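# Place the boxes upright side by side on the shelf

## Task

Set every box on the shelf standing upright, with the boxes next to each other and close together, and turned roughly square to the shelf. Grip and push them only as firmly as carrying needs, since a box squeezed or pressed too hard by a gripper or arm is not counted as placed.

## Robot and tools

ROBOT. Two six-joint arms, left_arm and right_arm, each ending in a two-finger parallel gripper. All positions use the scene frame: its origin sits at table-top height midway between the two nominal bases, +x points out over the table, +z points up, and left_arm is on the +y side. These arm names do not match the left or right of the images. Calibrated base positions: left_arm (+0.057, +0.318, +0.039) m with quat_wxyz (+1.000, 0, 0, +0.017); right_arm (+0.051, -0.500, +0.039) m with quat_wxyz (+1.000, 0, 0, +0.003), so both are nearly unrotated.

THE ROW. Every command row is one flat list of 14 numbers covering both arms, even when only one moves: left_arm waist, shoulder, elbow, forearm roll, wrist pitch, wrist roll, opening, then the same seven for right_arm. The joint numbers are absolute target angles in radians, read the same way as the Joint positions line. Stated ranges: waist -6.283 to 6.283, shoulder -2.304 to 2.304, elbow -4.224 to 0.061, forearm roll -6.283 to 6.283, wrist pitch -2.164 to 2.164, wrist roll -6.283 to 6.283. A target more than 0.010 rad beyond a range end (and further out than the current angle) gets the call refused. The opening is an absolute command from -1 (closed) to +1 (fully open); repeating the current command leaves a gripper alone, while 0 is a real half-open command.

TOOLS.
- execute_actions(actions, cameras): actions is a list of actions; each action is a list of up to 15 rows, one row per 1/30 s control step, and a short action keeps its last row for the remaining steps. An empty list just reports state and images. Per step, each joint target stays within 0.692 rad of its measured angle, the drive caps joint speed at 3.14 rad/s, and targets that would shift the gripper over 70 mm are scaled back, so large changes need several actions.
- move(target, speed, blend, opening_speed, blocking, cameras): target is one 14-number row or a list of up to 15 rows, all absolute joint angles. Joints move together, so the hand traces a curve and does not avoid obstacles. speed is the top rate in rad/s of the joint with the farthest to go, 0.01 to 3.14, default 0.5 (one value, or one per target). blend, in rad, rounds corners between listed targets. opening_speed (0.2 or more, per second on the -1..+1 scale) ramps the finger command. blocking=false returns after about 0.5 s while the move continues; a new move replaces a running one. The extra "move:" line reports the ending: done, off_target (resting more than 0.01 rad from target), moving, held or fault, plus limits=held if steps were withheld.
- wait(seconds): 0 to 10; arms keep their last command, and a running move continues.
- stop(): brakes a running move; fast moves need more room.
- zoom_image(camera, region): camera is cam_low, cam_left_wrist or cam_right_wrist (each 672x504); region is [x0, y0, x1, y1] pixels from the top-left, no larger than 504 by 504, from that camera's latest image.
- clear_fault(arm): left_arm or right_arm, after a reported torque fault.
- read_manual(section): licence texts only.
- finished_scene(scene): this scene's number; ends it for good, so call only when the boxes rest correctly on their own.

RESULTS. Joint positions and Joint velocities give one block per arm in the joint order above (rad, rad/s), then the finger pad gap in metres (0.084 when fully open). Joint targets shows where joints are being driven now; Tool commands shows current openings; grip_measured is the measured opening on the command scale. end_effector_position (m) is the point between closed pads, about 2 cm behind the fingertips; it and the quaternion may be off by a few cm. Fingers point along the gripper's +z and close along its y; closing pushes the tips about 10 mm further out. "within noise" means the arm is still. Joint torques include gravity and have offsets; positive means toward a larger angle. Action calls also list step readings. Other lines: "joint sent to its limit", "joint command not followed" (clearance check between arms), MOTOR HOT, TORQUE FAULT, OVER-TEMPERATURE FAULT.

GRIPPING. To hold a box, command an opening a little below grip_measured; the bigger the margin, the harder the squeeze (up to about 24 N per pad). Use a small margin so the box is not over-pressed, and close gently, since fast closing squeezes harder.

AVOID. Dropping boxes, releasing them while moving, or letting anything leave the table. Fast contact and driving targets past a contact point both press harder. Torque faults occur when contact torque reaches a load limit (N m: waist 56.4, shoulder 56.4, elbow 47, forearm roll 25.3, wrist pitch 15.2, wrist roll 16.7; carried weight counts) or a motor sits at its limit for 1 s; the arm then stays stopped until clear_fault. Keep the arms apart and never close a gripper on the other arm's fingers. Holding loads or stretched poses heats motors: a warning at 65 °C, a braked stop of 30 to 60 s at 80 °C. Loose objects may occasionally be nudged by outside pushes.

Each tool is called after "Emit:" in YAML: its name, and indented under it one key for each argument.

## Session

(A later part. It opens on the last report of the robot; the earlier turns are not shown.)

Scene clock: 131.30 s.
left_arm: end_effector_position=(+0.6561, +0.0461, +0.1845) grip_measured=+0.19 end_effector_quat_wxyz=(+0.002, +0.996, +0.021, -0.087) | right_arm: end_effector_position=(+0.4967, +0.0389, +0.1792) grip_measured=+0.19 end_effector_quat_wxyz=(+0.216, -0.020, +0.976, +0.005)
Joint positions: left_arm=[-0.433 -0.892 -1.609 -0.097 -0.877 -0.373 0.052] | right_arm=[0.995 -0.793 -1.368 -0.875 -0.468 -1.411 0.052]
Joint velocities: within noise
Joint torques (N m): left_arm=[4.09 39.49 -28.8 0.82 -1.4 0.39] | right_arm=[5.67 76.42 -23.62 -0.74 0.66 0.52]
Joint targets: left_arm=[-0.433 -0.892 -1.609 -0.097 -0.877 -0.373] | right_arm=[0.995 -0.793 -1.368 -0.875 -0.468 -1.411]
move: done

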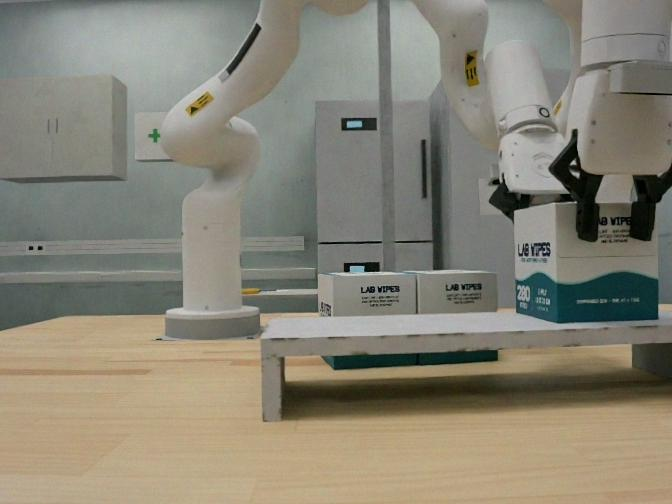

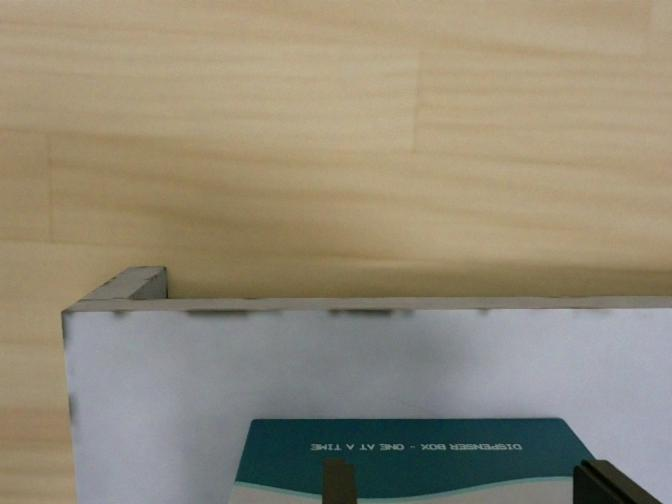

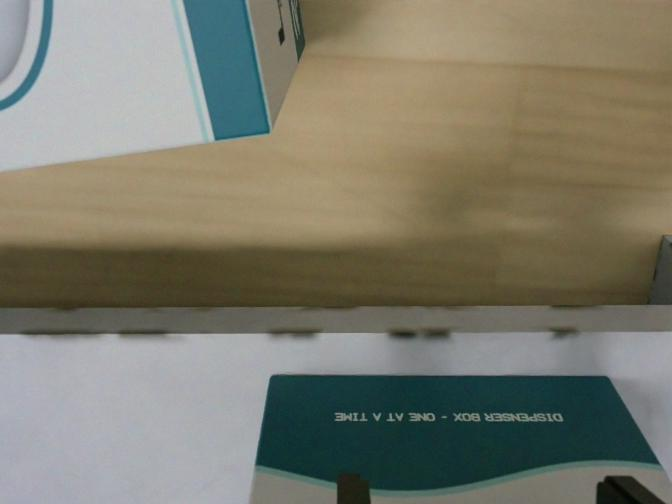

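Emit:
move:
  target:
    - [-0.4225, -0.9299, -1.6759, -0.0921, -0.9070, -0.3678, 0.2, 1.0171, -0.7735, -1.3330, -0.8946, -0.4671, -1.3681, 0.2]
    - [-0.4225, -0.7903, -1.748, -0.08, -1.119, -0.36, 0.2, 1.0171, -0.6833, -1.3425, -0.7605, -0.5347, -1.521, 0.2]
    - [-0.7307, -0.5526, -1.2265, -0.1858, -0.7966, -0.7260, 0.2, 1.2571, -0.2686, -0.6554, -1.1621, -0.4219, -0.9596, 0.2]
  speed: [0.1, 0.4, 0.6]
  blend: [0.01, 0.05, 0]

Scene clock: 134.80 s.
left_arm: end_effector_position=(+0.4657, -0.0660, +0.2551) grip_measured=+0.19 end_effector_quat_wxyz=(+0.007, +0.993, +0.083, -0.087) | right_arm: end_effector_position=(+0.2746, -0.0989, +0.2196) grip_measured=+0.19 end_effector_quat_wxyz=(+0.216, -0.082, +0.973, +0.018)
Joint positions: left_arm=[-0.731 -0.553 -1.227 -0.186 -0.797 -0.726 0.052] | right_arm=[1.257 -0.269 -0.656 -1.162 -0.422 -0.96 0.052]
Joint velocities: within noise
Joint torques (N m): left_arm=[-4.24 44.68 -21.75 -1.09 0.61 -0.32] | right_arm=[6.06 48.72 -19.44 -0.61 0.29 0.56]
Joint targets: left_arm=[-0.731 -0.553 -1.226 -0.186 -0.797 -0.726] | right_arm=[1.257 -0.269 -0.655 -1.162 -0.422 -0.960]
move: done

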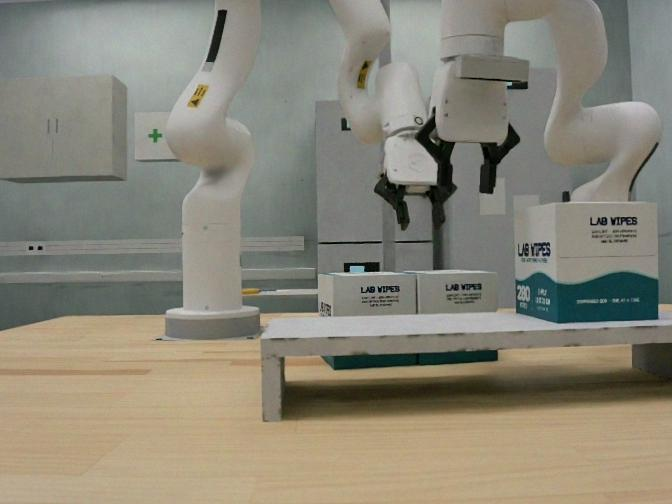

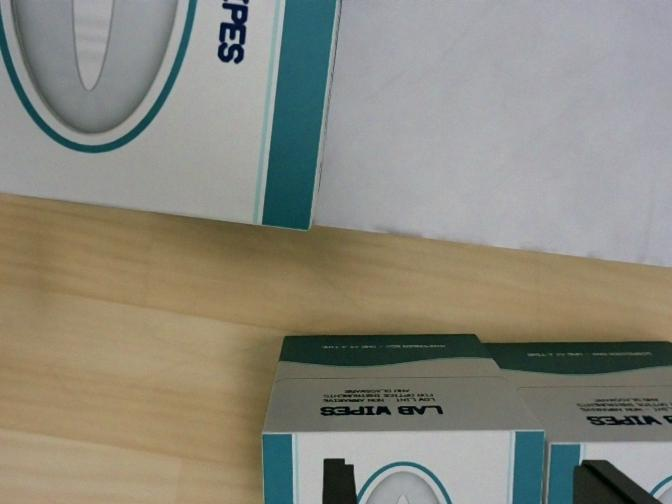

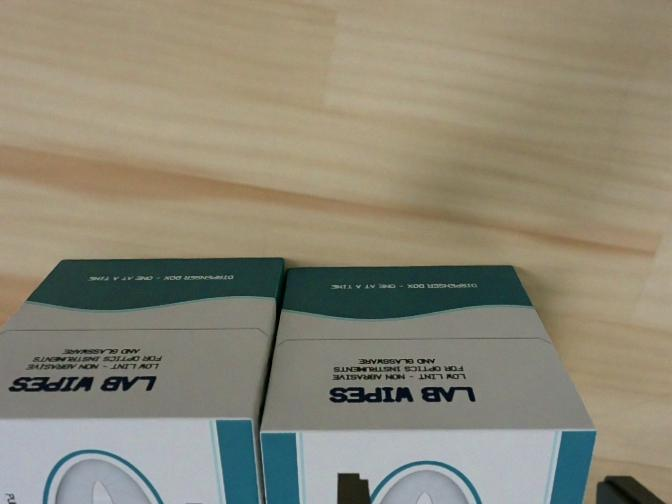

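Emit:
move:
  target: [-0.7307, -0.7976, -1.2115, -0.2586, -0.5427, -0.6338, 0.2, 1.2571, -0.5749, -0.6732, -1.8396, -0.4003, -0.2258, 0.2]
  speed: 0.4

Emit:
move:
  target: [-0.7507, -0.7810, -1.1799, -0.2708, -0.5262, -0.6410, 0.2, 1.2247, -0.5840, -0.6925, -1.8507, -0.3944, -0.2486, 0.2]
  speed: 0.06

Emit:
zoom_image:
  camera: "cam_left_wrist"
  region: [220, 380, 420, 504]

Emit:
zoom_image:
  camera: "cam_right_wrist"
  region: [220, 340, 420, 464]

Scene clock: 139.23 s.
left_arm: end_effector_position=(+0.4657, -0.0661, +0.1051) grip_measured=+0.19 end_effector_quat_wxyz=(+0.007, +0.993, +0.083, -0.087) | right_arm: end_effector_position=(+0.2746, -0.0989, +0.0997) grip_measured=+0.19 end_effector_quat_wxyz=(+0.216, -0.082, +0.973, +0.018)
Joint positions: left_arm=[-0.731 -0.798 -1.211 -0.259 -0.543 -0.634 0.052] | right_arm=[1.257 -0.575 -0.673 -1.839 -0.4 -0.226 0.052]
Joint velocities: within noise
Joint torques (N m): left_arm=[-3.55 36 -18.6 -1.11 0.48 0.38] | right_arm=[5.38 34.71 -17.24 -0.43 0.03 0.48]
Joint targets: left_arm=[-0.731 -0.798 -1.211 -0.259 -0.543 -0.634] | right_arm=[1.257 -0.575 -0.673 -1.840 -0.400 -0.226]
move: done

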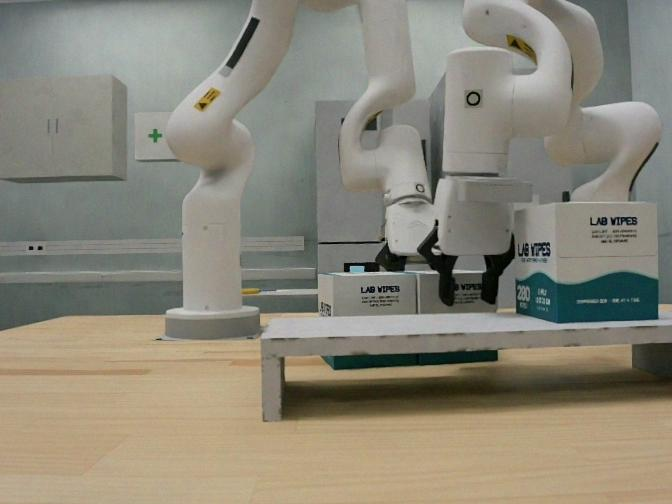

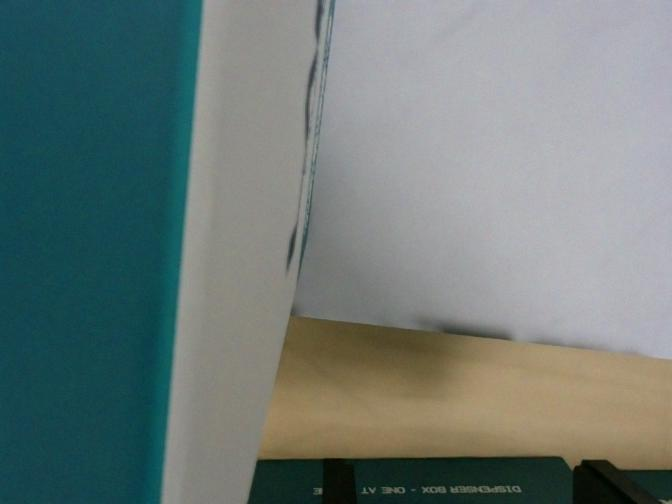

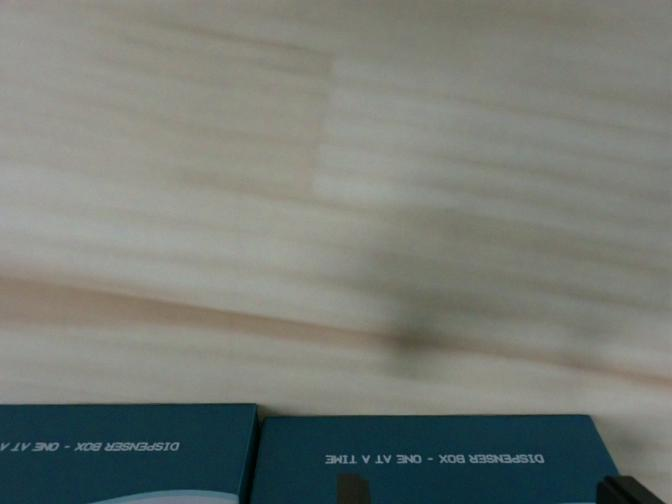

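Scene clock: 140.17 s.
left_arm: end_effector_position=(+0.4509, -0.0687, +0.1051) grip_measured=+0.19 end_effector_quat_wxyz=(+0.007, +0.993, +0.083, -0.087) | right_arm: end_effector_position=(+0.2892, -0.0963, +0.0997) grip_measured=+0.19 end_effector_quat_wxyz=(+0.216, -0.082, +0.973, +0.018)
Joint positions: left_arm=[-0.751 -0.781 -1.18 -0.271 -0.526 -0.641 0.052] | right_arm=[1.225 -0.584 -0.692 -1.851 -0.394 -0.248 0.052]
Joint velocities: within noise
Joint torques (N m): left_arm=[-3.95 47.71 -19.38 -1.28 0.69 -0.35] | right_arm=[-2.29 35.05 -18.36 -0.94 0.13 -0.69]
Joint targets: left_arm=[-0.751 -0.781 -1.180 -0.271 -0.526 -0.641] | right_arm=[1.225 -0.584 -0.693 -1.851 -0.394 -0.249]
move: done

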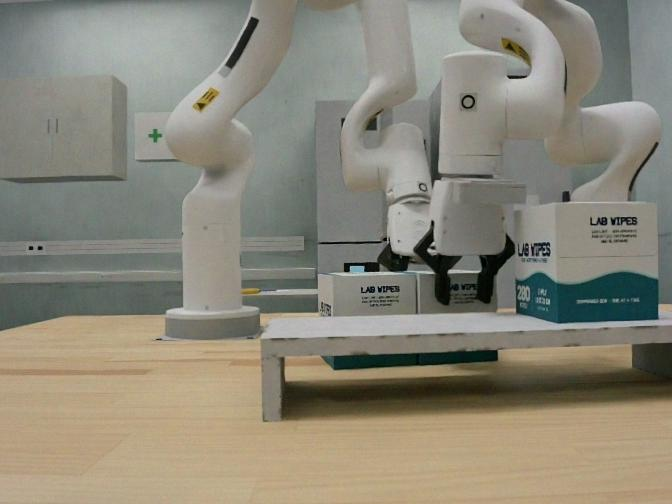

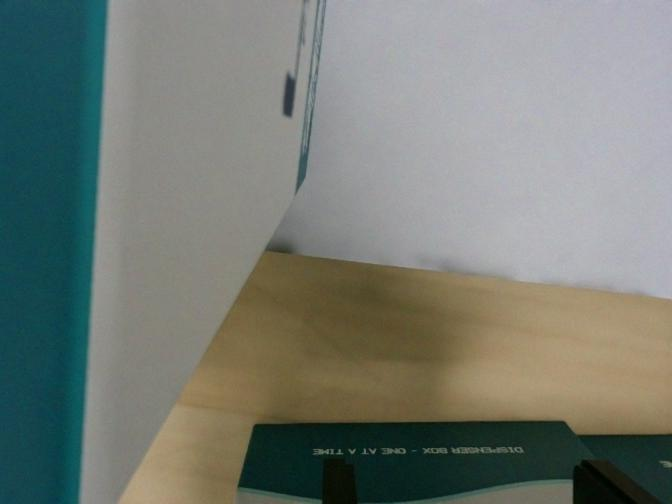

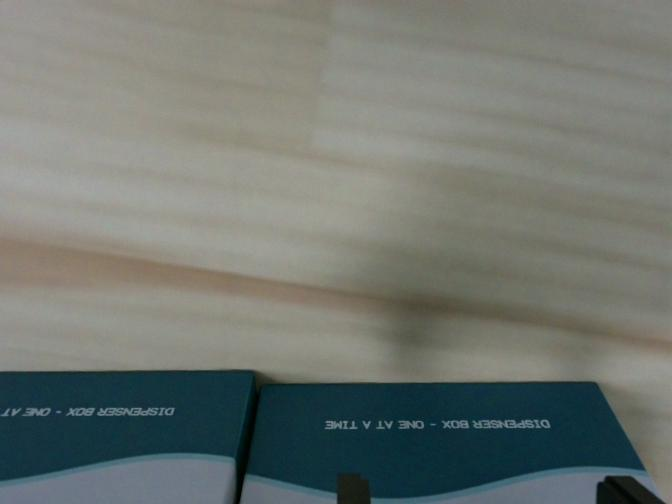

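Scaled by 2.520.

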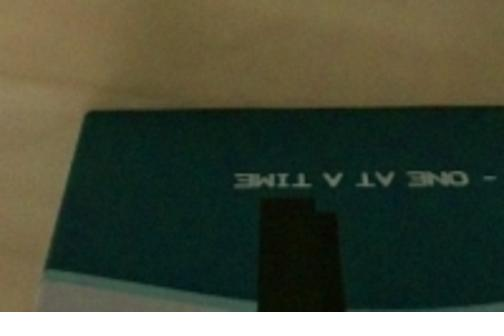

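Scaled by 2.520.

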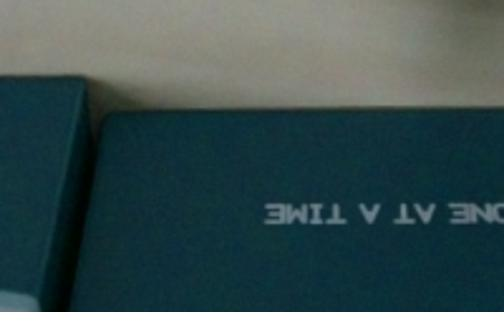

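Emit:
move:
  target: [-0.7536, -0.7786, -1.1753, -0.2726, -0.5238, -0.6421, 0.2, 1.2143, -0.5870, -0.6986, -1.8543, -0.3925, -0.2559, 0.2]
  speed: 0.03
  cameras: ["cam_left_wrist", "cam_right_wrist"]

Emit:
zoom_image:
  camera: "cam_left_wrist"
  region: [220, 380, 420, 504]

Emit:
zoom_image:
  camera: "cam_right_wrist"
  region: [220, 340, 420, 464]

Scene clock: 144.40 s.
left_arm: end_effector_position=(+0.4487, -0.0691, +0.1050) grip_measured=+0.19 end_effector_quat_wxyz=(+0.007, +0.993, +0.083, -0.087) | right_arm: end_effector_position=(+0.2940, -0.0957, +0.0996) grip_measured=+0.19 end_effector_quat_wxyz=(+0.216, -0.082, +0.973, +0.018)
Joint positions: left_arm=[-0.754 -0.779 -1.175 -0.273 -0.524 -0.642 0.052] | right_arm=[1.215 -0.587 -0.698 -1.854 -0.393 -0.256 0.052]
Joint velocities: within noise
Joint torques (N m): left_arm=[-2.9 47.46 -18.02 -1.65 0.53 -0.3] | right_arm=[-3.59 36.16 -18.58 -0.83 0.03 -0.69]
Joint targets: left_arm=[-0.754 -0.779 -1.175 -0.273 -0.524 -0.642] | right_arm=[1.214 -0.587 -0.699 -1.854 -0.392 -0.256]
move: done
Images, in order (width x height): cam_left_wrist 672x504, cam_right_wrist 672x504.

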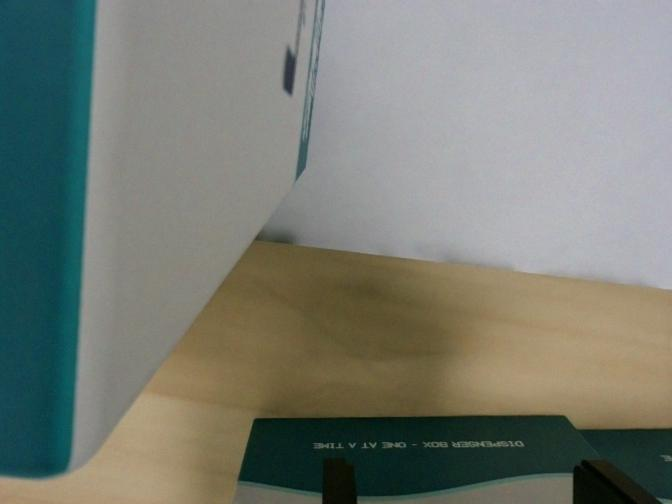

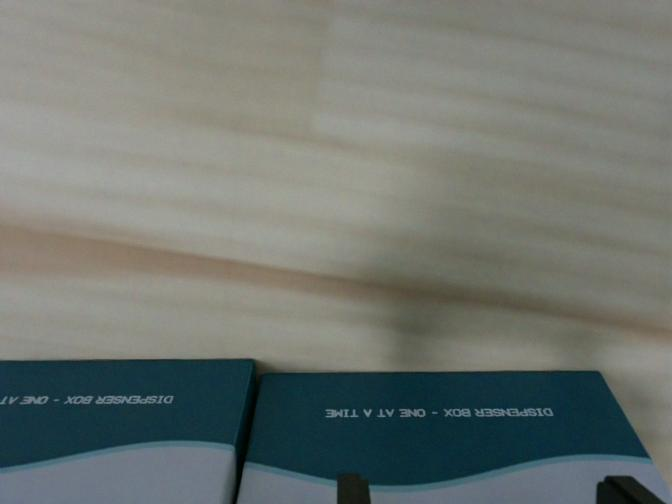

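Scaled by 2.520.

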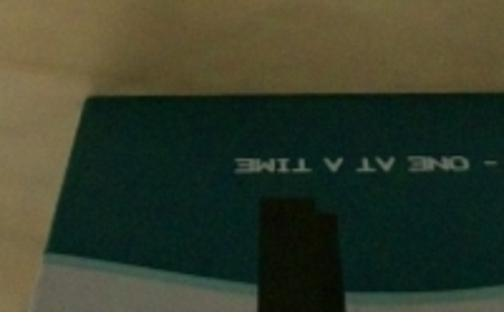

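Scaled by 2.520.

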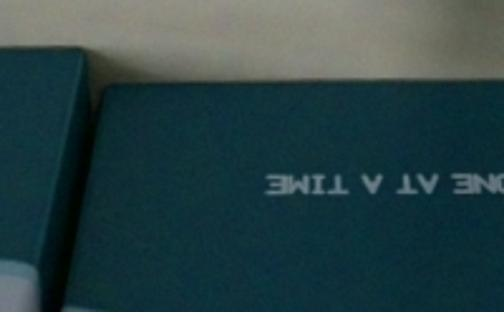

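Emit:
move:
  target: [-0.7556, -0.7769, -1.1721, -0.2738, -0.5221, -0.6428, 0.2, 1.2111, -0.5879, -0.7006, -1.8554, -0.3919, -0.2582, 0.2]
  speed: 0.03
  cameras: []

Emit:
wait:
  seconds: 2
  cameras: ["cam_left_wrist", "cam_right_wrist"]

Scene clock: 157.23 s.
left_arm: end_effector_position=(+0.4473, -0.0693, +0.1051) grip_measured=+0.19 end_effector_quat_wxyz=(+0.007, +0.993, +0.083, -0.087) | right_arm: end_effector_position=(+0.2956, -0.0955, +0.0997) grip_measured=+0.19 end_effector_quat_wxyz=(+0.216, -0.082, +0.973, +0.018)
Joint positions: left_arm=[-0.756 -0.777 -1.172 -0.274 -0.522 -0.643 0.052] | right_arm=[1.211 -0.588 -0.701 -1.855 -0.392 -0.258 0.052]
Joint velocities: within noise
Joint torques (N m): left_arm=[-4.47 47.46 -16.57 -1.34 -0.05 -0.41] | right_arm=[-6.12 36.62 -18.7 -0.75 -0.4 -0.5]
Joint targets: left_arm=[-0.756 -0.777 -1.172 -0.274 -0.522 -0.643] | right_arm=[1.211 -0.588 -0.701 -1.855 -0.392 -0.258]
move: done
No camera images: "cameras" was empty.

Scene clock: 159.23 s.
left_arm: end_effector_position=(+0.4472, -0.0693, +0.1051) grip_measured=+0.19 end_effector_quat_wxyz=(+0.007, +0.993, +0.083, -0.087) | right_arm: end_effector_position=(+0.2956, -0.0954, +0.0997) grip_measured=+0.19 end_effector_quat_wxyz=(+0.216, -0.082, +0.973, +0.018)
Joint positions: left_arm=[-0.756 -0.777 -1.172 -0.274 -0.522 -0.643 0.052] | right_arm=[1.211 -0.588 -0.701 -1.855 -0.392 -0.258 0.052]
Joint velocities: within noise
Joint torques (N m): left_arm=[-5.23 46.31 -20.06 -0.61 -0.86 -0.35] | right_arm=[-5.28 37.21 -16.08 -0.29 -1.37 -0.53]
Joint targets: left_arm=[-0.756 -0.777 -1.172 -0.274 -0.522 -0.643] | right_arm=[1.211 -0.588 -0.701 -1.855 -0.392 -0.258]
Tool commands: left_gripper/opening=+0.2 right_gripper/opening=+0.2
wait: 2.00 s; at rest by 0.17 s
Images, in order (width x height): cam_left_wrist 672x504, cam_right_wrist 672x504.

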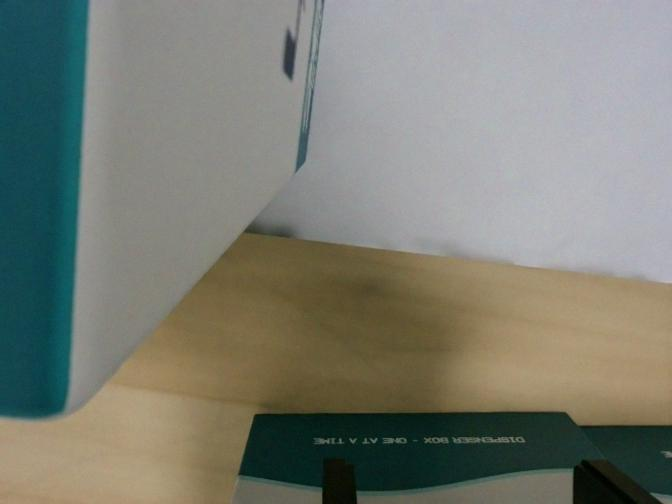

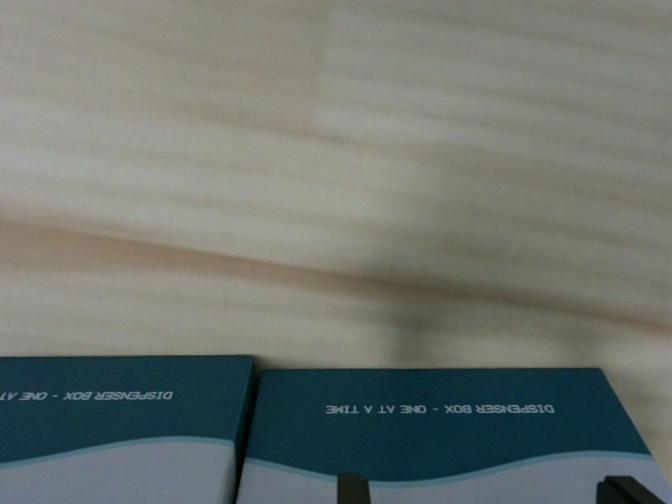

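Emit:
move:
  target: [-0.7555, -0.7654, -1.1703, -0.2695, -0.5314, -0.6478, 0.2, 1.2111, -0.5716, -0.6975, -1.8208, -0.3881, -0.2953, 0.2]
  speed: 0.05

Scene clock: 161.33 s.
left_arm: end_effector_position=(+0.4472, -0.0693, +0.1111) grip_measured=+0.19 end_effector_quat_wxyz=(+0.007, +0.993, +0.083, -0.087) | right_arm: end_effector_position=(+0.2956, -0.0958, +0.1057) grip_measured=+0.19 end_effector_quat_wxyz=(+0.215, -0.082, +0.973, +0.017)
Joint positions: left_arm=[-0.756 -0.765 -1.17 -0.27 -0.531 -0.648 0.052] | right_arm=[1.211 -0.572 -0.698 -1.821 -0.388 -0.295 0.052]
Joint velocities: within noise
Joint torques (N m): left_arm=[2.77 45.83 -18.11 0.56 -1.95 -0.32] | right_arm=[-4.85 56.31 -14.62 1.9 -0.42 -0.62]
Joint targets: left_arm=[-0.756 -0.765 -1.170 -0.270 -0.531 -0.648] | right_arm=[1.211 -0.572 -0.698 -1.821 -0.388 -0.295]
move: done

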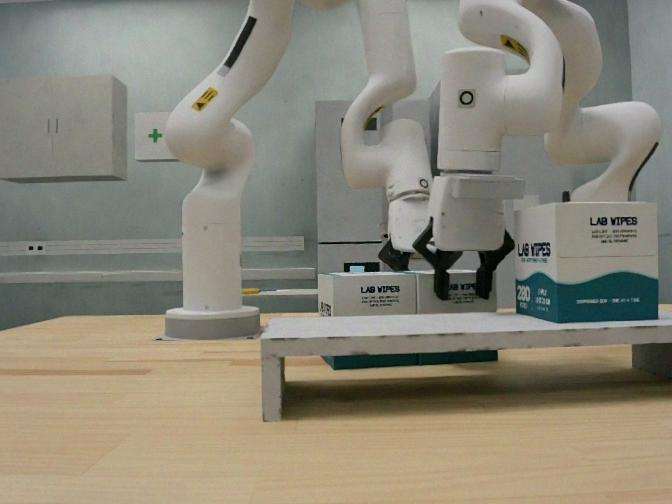

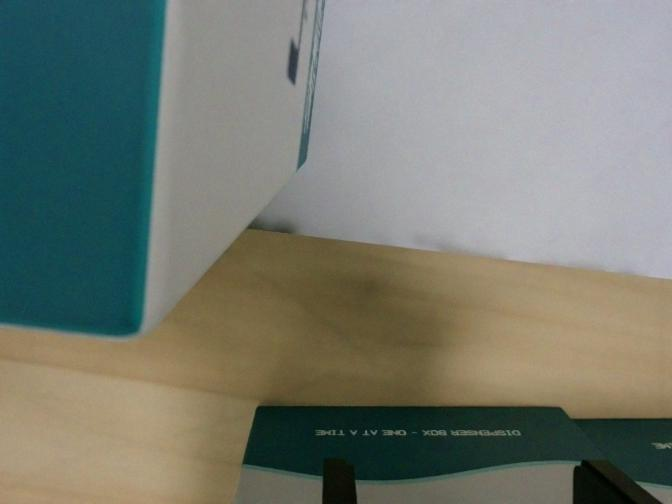

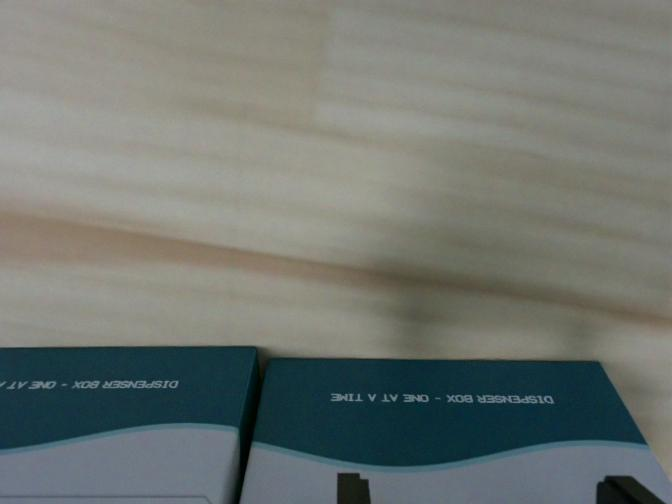

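Emit:
move:
  target:
    - [-0.7528, -0.7676, -1.1745, -0.2679, -0.5336, -0.6468, 0.2, 1.2154, -0.5704, -0.6949, -1.8193, -0.3889, -0.2923, 0.2]
    - [-0.7529, -0.7791, -1.1763, -0.2722, -0.5243, -0.6418, 0.2, 1.2154, -0.5867, -0.6980, -1.8539, -0.3927, -0.2552, 0.2]
  speed: 0.05
  cameras: []

Emit:
move:
  target: [-0.7565, -0.7761, -1.1706, -0.2744, -0.5213, -0.6431, 0.2, 1.2096, -0.5883, -0.7015, -1.8559, -0.3916, -0.2593, 0.2]
  speed: 0.03
  cameras: []

Emit:
wait:
  seconds: 2
  cameras: ["cam_left_wrist", "cam_right_wrist"]

Emit:
move:
  target: [-0.7564, -0.7646, -1.1688, -0.2701, -0.5306, -0.6481, 0.2, 1.2096, -0.5720, -0.6984, -1.8213, -0.3878, -0.2964, 0.2]
  speed: 0.04
  cameras: ["cam_left_wrist", "cam_right_wrist"]

Scene clock: 164.33 s.
left_arm: end_effector_position=(+0.4492, -0.0690, +0.1051) grip_measured=+0.19 end_effector_quat_wxyz=(+0.007, +0.993, +0.083, -0.087) | right_arm: end_effector_position=(+0.2936, -0.0957, +0.0997) grip_measured=+0.19 end_effector_quat_wxyz=(+0.216, -0.082, +0.973, +0.018) end_effector_velocity=(+0.000, +0.000, +0.000) end_effector_angular_velocity=(+0.002, -0.001, -0.003)
Joint positions: left_arm=[-0.753 -0.779 -1.176 -0.272 -0.524 -0.642 0.052] | right_arm=[1.215 -0.587 -0.698 -1.854 -0.393 -0.255 0.052]
Joint velocities: left_arm=[within noise] | right_arm=[0 0 0 -0.002 -0.001 0.005 0]
Joint torques (N m): left_arm=[1.13 34.52 -24.02 -1.37 0.61 0.36] | right_arm=[5.24 36.81 -18.11 -1.29 -1.51 0.38]
Joint targets: left_arm=[-0.753 -0.779 -1.176 -0.272 -0.524 -0.642] | right_arm=[1.215 -0.587 -0.698 -1.854 -0.393 -0.255]
move: done
No camera images: "cameras" was empty.

Scene clock: 165.03 s.
left_arm: end_effector_position=(+0.4467, -0.0694, +0.1051) grip_measured=+0.19 end_effector_quat_wxyz=(+0.007, +0.993, +0.083, -0.087) | right_arm: end_effector_position=(+0.2962, -0.0954, +0.0997) grip_measured=+0.19 end_effector_quat_wxyz=(+0.216, -0.082, +0.973, +0.018)
Joint positions: left_arm=[-0.756 -0.776 -1.171 -0.274 -0.521 -0.643 0.052] | right_arm=[1.21 -0.588 -0.701 -1.856 -0.392 -0.259 0.052]
Joint velocities: within noise
Joint torques (N m): left_arm=[-3.88 45.68 -16.68 -2.02 -0.34 -0.44] | right_arm=[-5.59 36.65 -19.48 -0.96 -0.68 -0.54]
Joint targets: left_arm=[-0.756 -0.776 -1.171 -0.274 -0.521 -0.643] | right_arm=[1.210 -0.588 -0.702 -1.856 -0.392 -0.259]
move: done
No camera images: "cameras" was empty.

Scene clock: 167.03 s.
left_arm: end_effector_position=(+0.4465, -0.0694, +0.1051) grip_measured=+0.19 end_effector_quat_wxyz=(+0.007, +0.993, +0.083, -0.087) | right_arm: end_effector_position=(+0.2963, -0.0953, +0.0997) grip_measured=+0.19 end_effector_quat_wxyz=(+0.216, -0.082, +0.973, +0.018)
Joint positions: left_arm=[-0.757 -0.776 -1.171 -0.274 -0.521 -0.643 0.052] | right_arm=[1.21 -0.588 -0.702 -1.856 -0.392 -0.259 0.052]
Joint velocities: within noise
Joint torques (N m): left_arm=[-6.18 44.94 -19.44 -0.89 -1.89 -0.4] | right_arm=[-5.13 38.11 -17.29 -0.75 -2.4 -0.53]
Joint targets: left_arm=[-0.756 -0.776 -1.171 -0.274 -0.521 -0.643] | right_arm=[1.210 -0.588 -0.702 -1.856 -0.392 -0.259]
Tool commands: left_gripper/opening=+0.2 right_gripper/opening=+0.2
wait: 2.00 s; at rest by 0.17 s
Images, in order (width x height): cam_left_wrist 672x504, cam_right_wrist 672x504.

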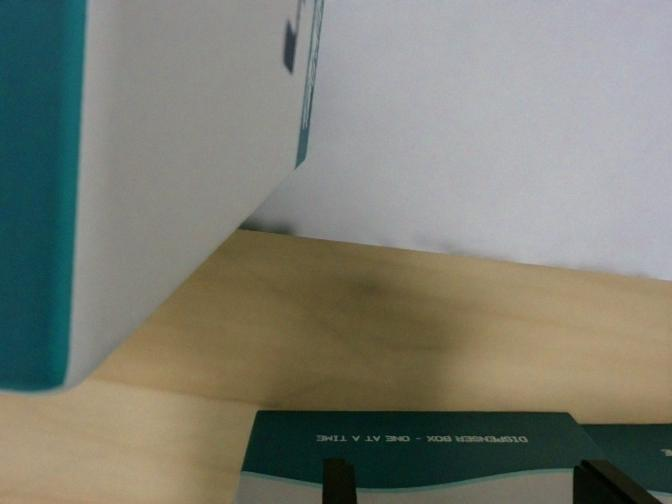

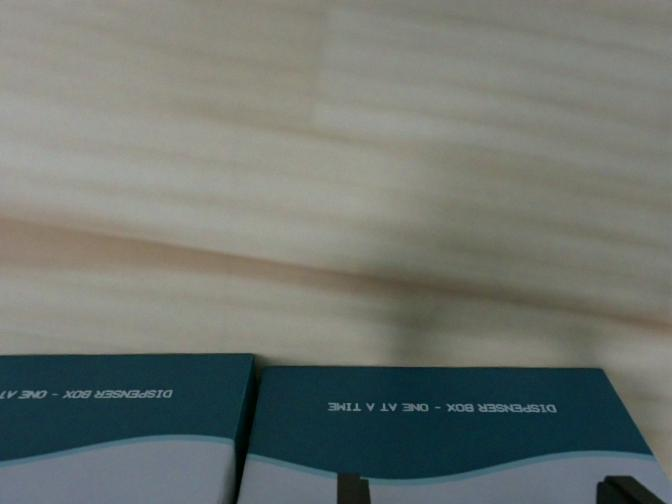

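Scene clock: 168.33 s.
left_arm: end_effector_position=(+0.4466, -0.0694, +0.1111) grip_measured=+0.19 end_effector_quat_wxyz=(+0.007, +0.993, +0.083, -0.087) | right_arm: end_effector_position=(+0.2963, -0.0956, +0.1057) grip_measured=+0.19 end_effector_quat_wxyz=(+0.215, -0.082, +0.973, +0.017)
Joint positions: left_arm=[-0.756 -0.765 -1.169 -0.27 -0.531 -0.648 0.052] | right_arm=[1.21 -0.572 -0.698 -1.821 -0.388 -0.296 0.052]
Joint velocities: within noise
Joint torques (N m): left_arm=[3.36 46.36 -16.79 0.54 -2.55 -0.47] | right_arm=[-5.37 58.13 -15.42 2.06 -0.94 -0.59]
Joint targets: left_arm=[-0.756 -0.765 -1.169 -0.270 -0.531 -0.648] | right_arm=[1.210 -0.572 -0.698 -1.821 -0.388 -0.296]
move: done
Images, in order (width x height): cam_left_wrist 672x504, cam_right_wrist 672x504.

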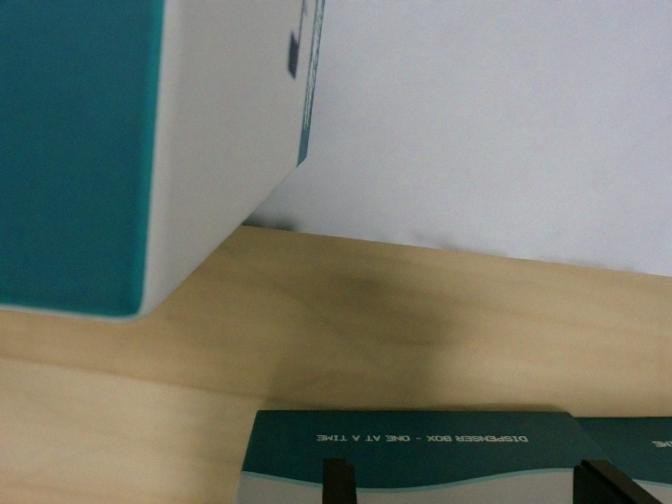

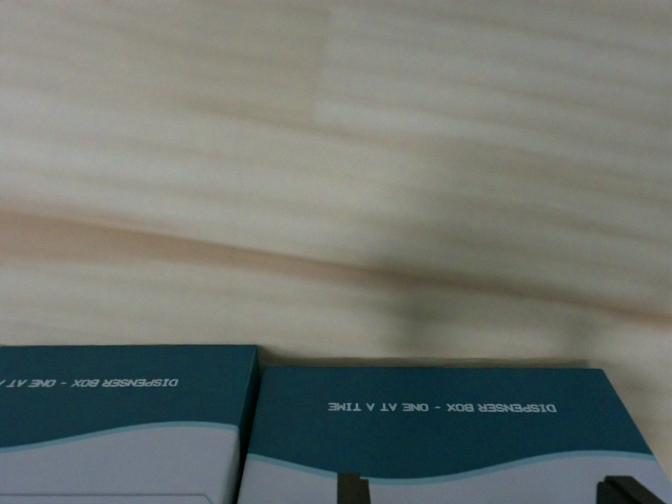

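Emit:
move:
  target:
    - [-0.7564, -0.7085, -1.1626, -0.2495, -0.5789, -0.6721, 0.2, 1.2096, -0.4923, -0.6863, -1.6489, -0.3759, -0.4816, 0.2]
    - [-0.7564, -0.6455, -1.1619, -0.2281, -0.6395, -0.6981, 0.2, 1.2096, -0.4014, -0.6797, -1.4455, -0.3781, -0.7010, 0.2]
    - [-0.7564, -0.5870, -1.1688, -0.2100, -0.7034, -0.7212, 0.2, 1.2096, -0.3159, -0.6819, -1.2456, -0.3982, -0.9176, 0.2]
    - [-0.7564, -0.5329, -1.1831, -0.1951, -0.7704, -0.7413, 0.2, 1.2096, -0.2357, -0.6927, -1.0492, -0.4363, -1.1313, 0.2]
  speed: 0.15
  blend: 0.02

Scene clock: 178.47 s.
left_arm: end_effector_position=(+0.4465, -0.0693, +0.2500) grip_measured=+0.19 end_effector_quat_wxyz=(+0.007, +0.993, +0.083, -0.087) | right_arm: end_effector_position=(+0.2964, -0.0953, +0.2447) grip_measured=+0.19 end_effector_quat_wxyz=(+0.216, -0.082, +0.973, +0.018)
Joint positions: left_arm=[-0.756 -0.533 -1.183 -0.195 -0.77 -0.741 0.052] | right_arm=[1.21 -0.236 -0.693 -1.049 -0.436 -1.131 0.052]
Joint velocities: within noise
Joint torques (N m): left_arm=[1 44.6 -26.43 0.37 -2.67 -0.4] | right_arm=[-4.62 49.81 -28.17 1.7 -1.78 -0.62]
Joint targets: left_arm=[-0.756 -0.533 -1.183 -0.195 -0.770 -0.741] | right_arm=[1.210 -0.236 -0.693 -1.049 -0.436 -1.131]
move: done

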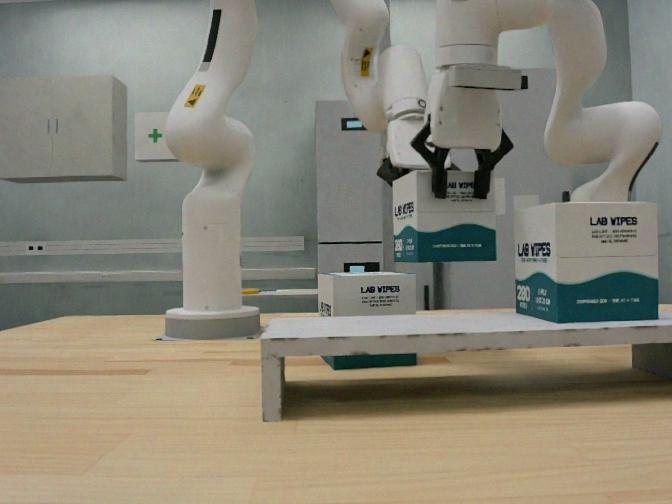

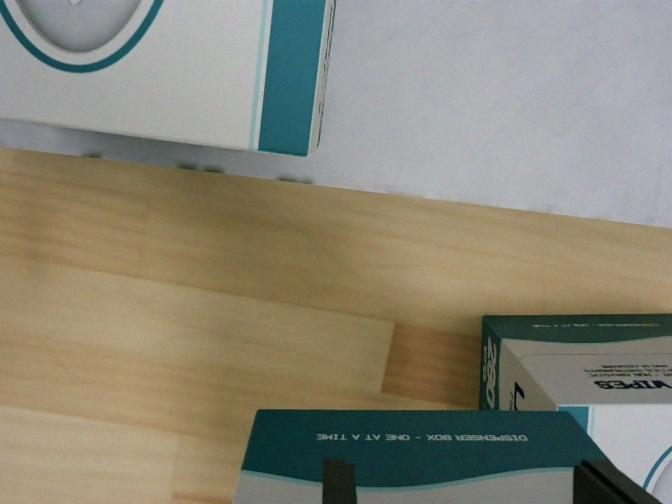

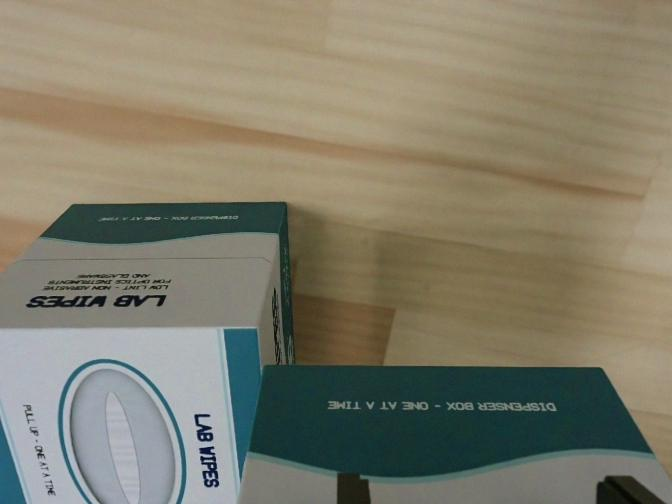

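Emit:
move:
  target:
    - [-0.7307, -0.6030, -1.2918, -0.1719, -0.8183, -0.6755, 0.2, 1.1479, -0.2787, -0.7488, -1.0248, -0.4434, -1.1573, 0.2]
    - [-0.7081, -0.6755, -1.4073, -0.1499, -0.8697, -0.6114, 0.2, 1.0906, -0.3250, -0.8114, -0.9943, -0.4540, -1.1860, 0.2]
    - [-0.6720, -0.7508, -1.5025, -0.1407, -0.8929, -0.5837, 0.2, 1.0262, -0.3861, -0.8635, -1.0356, -0.4239, -1.2036, 0.2]
    - [-0.6383, -0.8323, -1.6124, -0.1315, -0.9240, -0.5591, 0.2, 0.9668, -0.4492, -0.9227, -1.0637, -0.3983, -1.2305, 0.2]
    - [-0.6072, -0.9199, -1.7368, -0.1226, -0.9632, -0.5375, 0.2, 0.9124, -0.5141, -0.9892, -1.0787, -0.3771, -1.2666, 0.2]
    - [-0.5788, -1.0138, -1.8757, -0.1139, -1.0105, -0.5190, 0.2, 0.8630, -0.5809, -1.0629, -1.0806, -0.3604, -1.3118, 0.2]
  speed: 0.12
  blend: 0.02

Emit:
zoom_image:
  camera: "cam_low"
  region: [380, 180, 672, 350]

Scene clock: 186.00 s.
left_arm: end_effector_position=(+0.6575, -0.0734, +0.2051) grip_measured=+0.19 end_effector_quat_wxyz=(+0.002, +0.996, +0.021, -0.087) | right_arm: end_effector_position=(+0.5054, -0.0802, +0.1997) grip_measured=+0.19 end_effector_quat_wxyz=(+0.217, -0.021, +0.976, +0.005)
Joint positions: left_arm=[-0.579 -1.014 -1.876 -0.114 -1.01 -0.519 0.052] | right_arm=[0.863 -0.581 -1.063 -1.081 -0.36 -1.312 0.052]
Joint velocities: within noise
Joint torques (N m): left_arm=[1.41 42.62 -28.28 0.29 -3.15 0.3] | right_arm=[-6.25 45.98 -29.85 -1.2 0.16 -0.57]
Joint targets: left_arm=[-0.579 -1.014 -1.876 -0.114 -1.010 -0.519] | right_arm=[0.863 -0.581 -1.063 -1.081 -0.360 -1.312]
move: done

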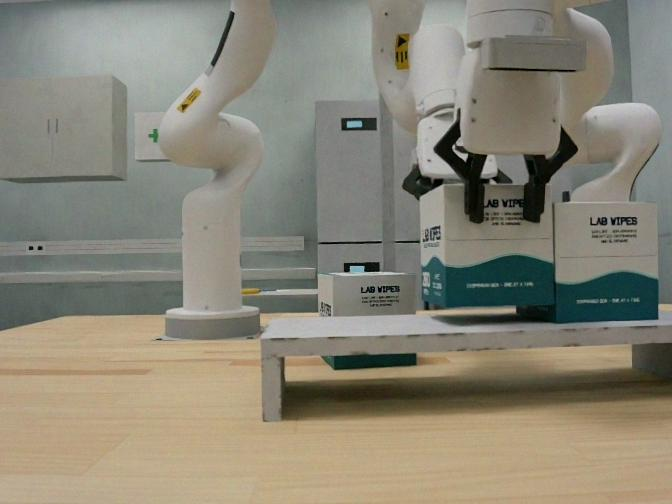

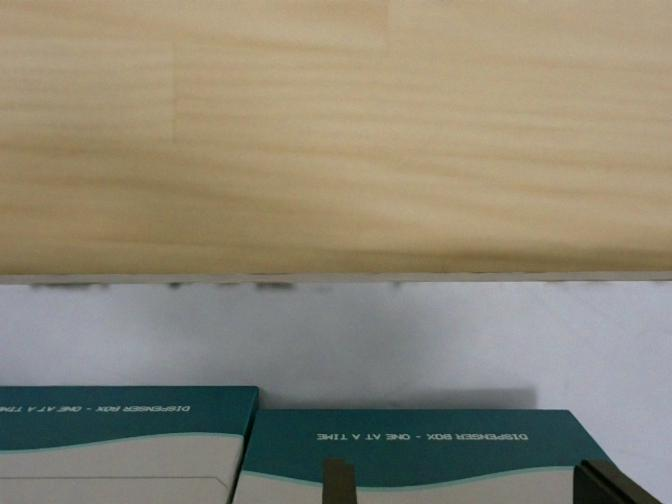

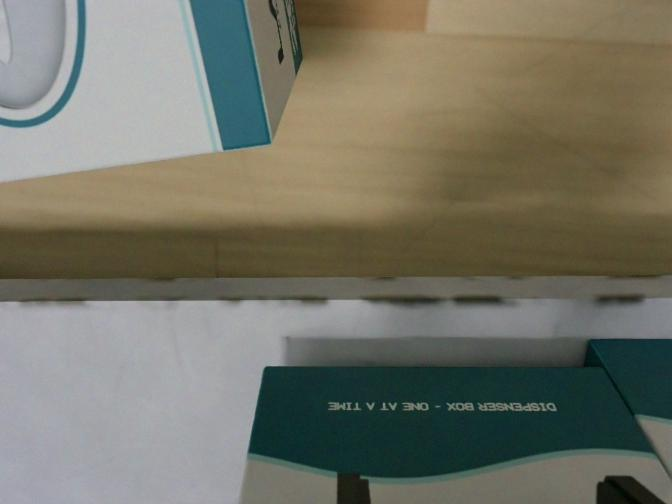

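Scaled by 1.726.

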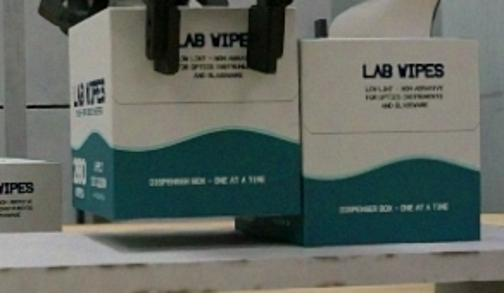

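Emit:
move:
  target:
    - [-0.5788, -1.0318, -1.8723, -0.1155, -0.9893, -0.5162, 0.2, 0.8630, -0.6080, -1.0621, -1.1490, -0.3483, -1.2389, 0.2]
    - [-0.5788, -1.0378, -1.8712, -0.1160, -0.9822, -0.5152, 0.2, 0.8630, -0.6171, -1.0619, -1.1718, -0.3443, -1.2146, 0.2]
  speed: [0.06, 0.03]

Emit:
zoom_image:
  camera: "cam_low"
  region: [380, 180, 672, 350]

Emit:
zoom_image:
  camera: "cam_right_wrist"
  region: [400, 300, 672, 504]

Scene clock: 190.10 s.
left_arm: end_effector_position=(+0.6575, -0.0734, +0.1852) grip_measured=+0.19 end_effector_quat_wxyz=(+0.002, +0.996, +0.021, -0.087) | right_arm: end_effector_position=(+0.5054, -0.0802, +0.1797) grip_measured=+0.19 end_effector_quat_wxyz=(+0.217, -0.021, +0.976, +0.005)
Joint positions: left_arm=[-0.579 -1.038 -1.871 -0.116 -0.982 -0.515 0.052] | right_arm=[0.863 -0.617 -1.062 -1.172 -0.344 -1.215 0.052]
Joint velocities: within noise
Joint torques (N m): left_arm=[2.53 43.19 -21.99 -1.14 -1.14 0.33] | right_arm=[-6.53 46.24 -23.28 -0.69 -0.04 0.56]
Joint targets: left_arm=[-0.579 -1.038 -1.871 -0.116 -0.982 -0.515] | right_arm=[0.863 -0.617 -1.062 -1.172 -0.344 -1.215]
move: done

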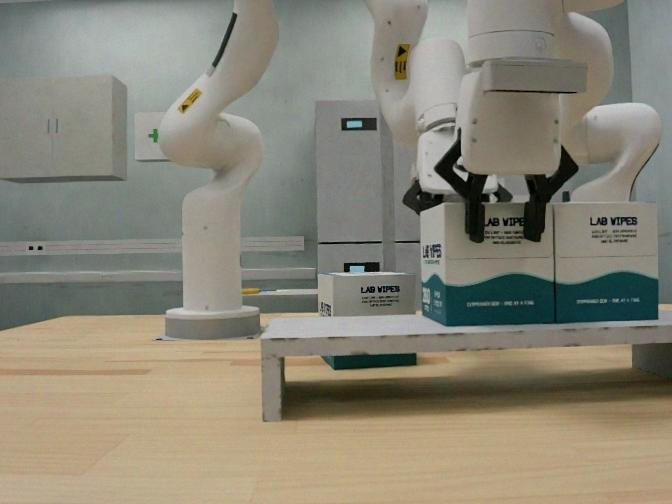

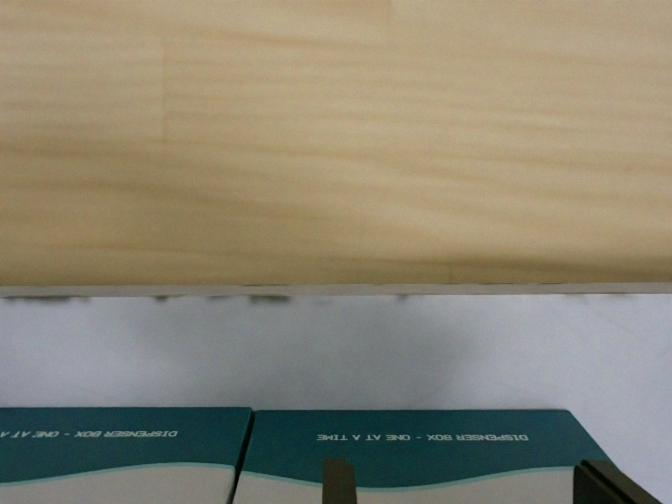

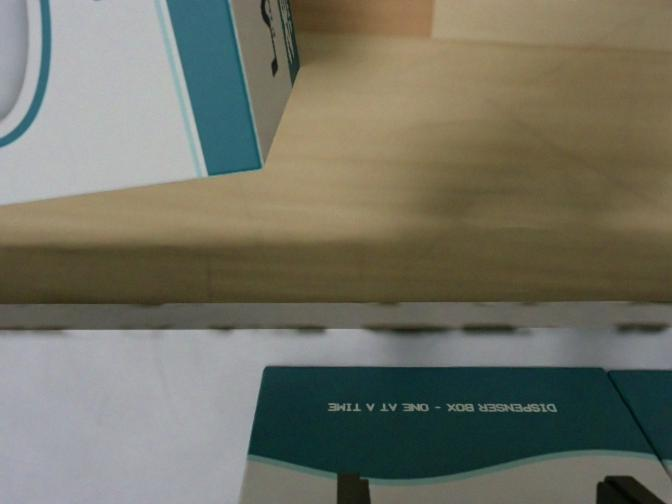

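Scaled by 1.726.

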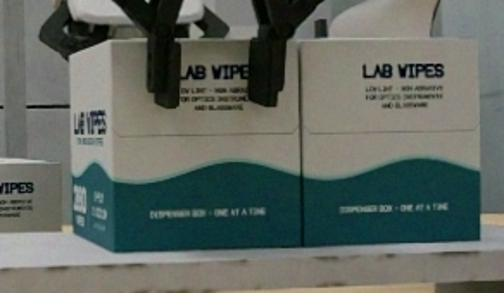

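Scaled by 1.853.

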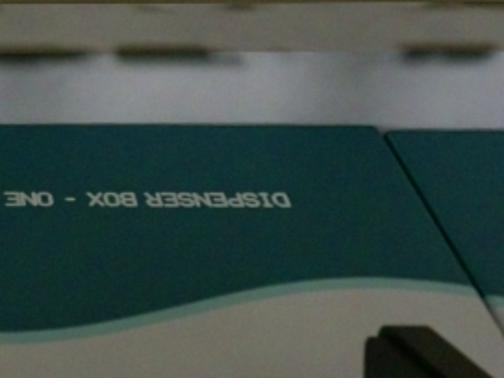

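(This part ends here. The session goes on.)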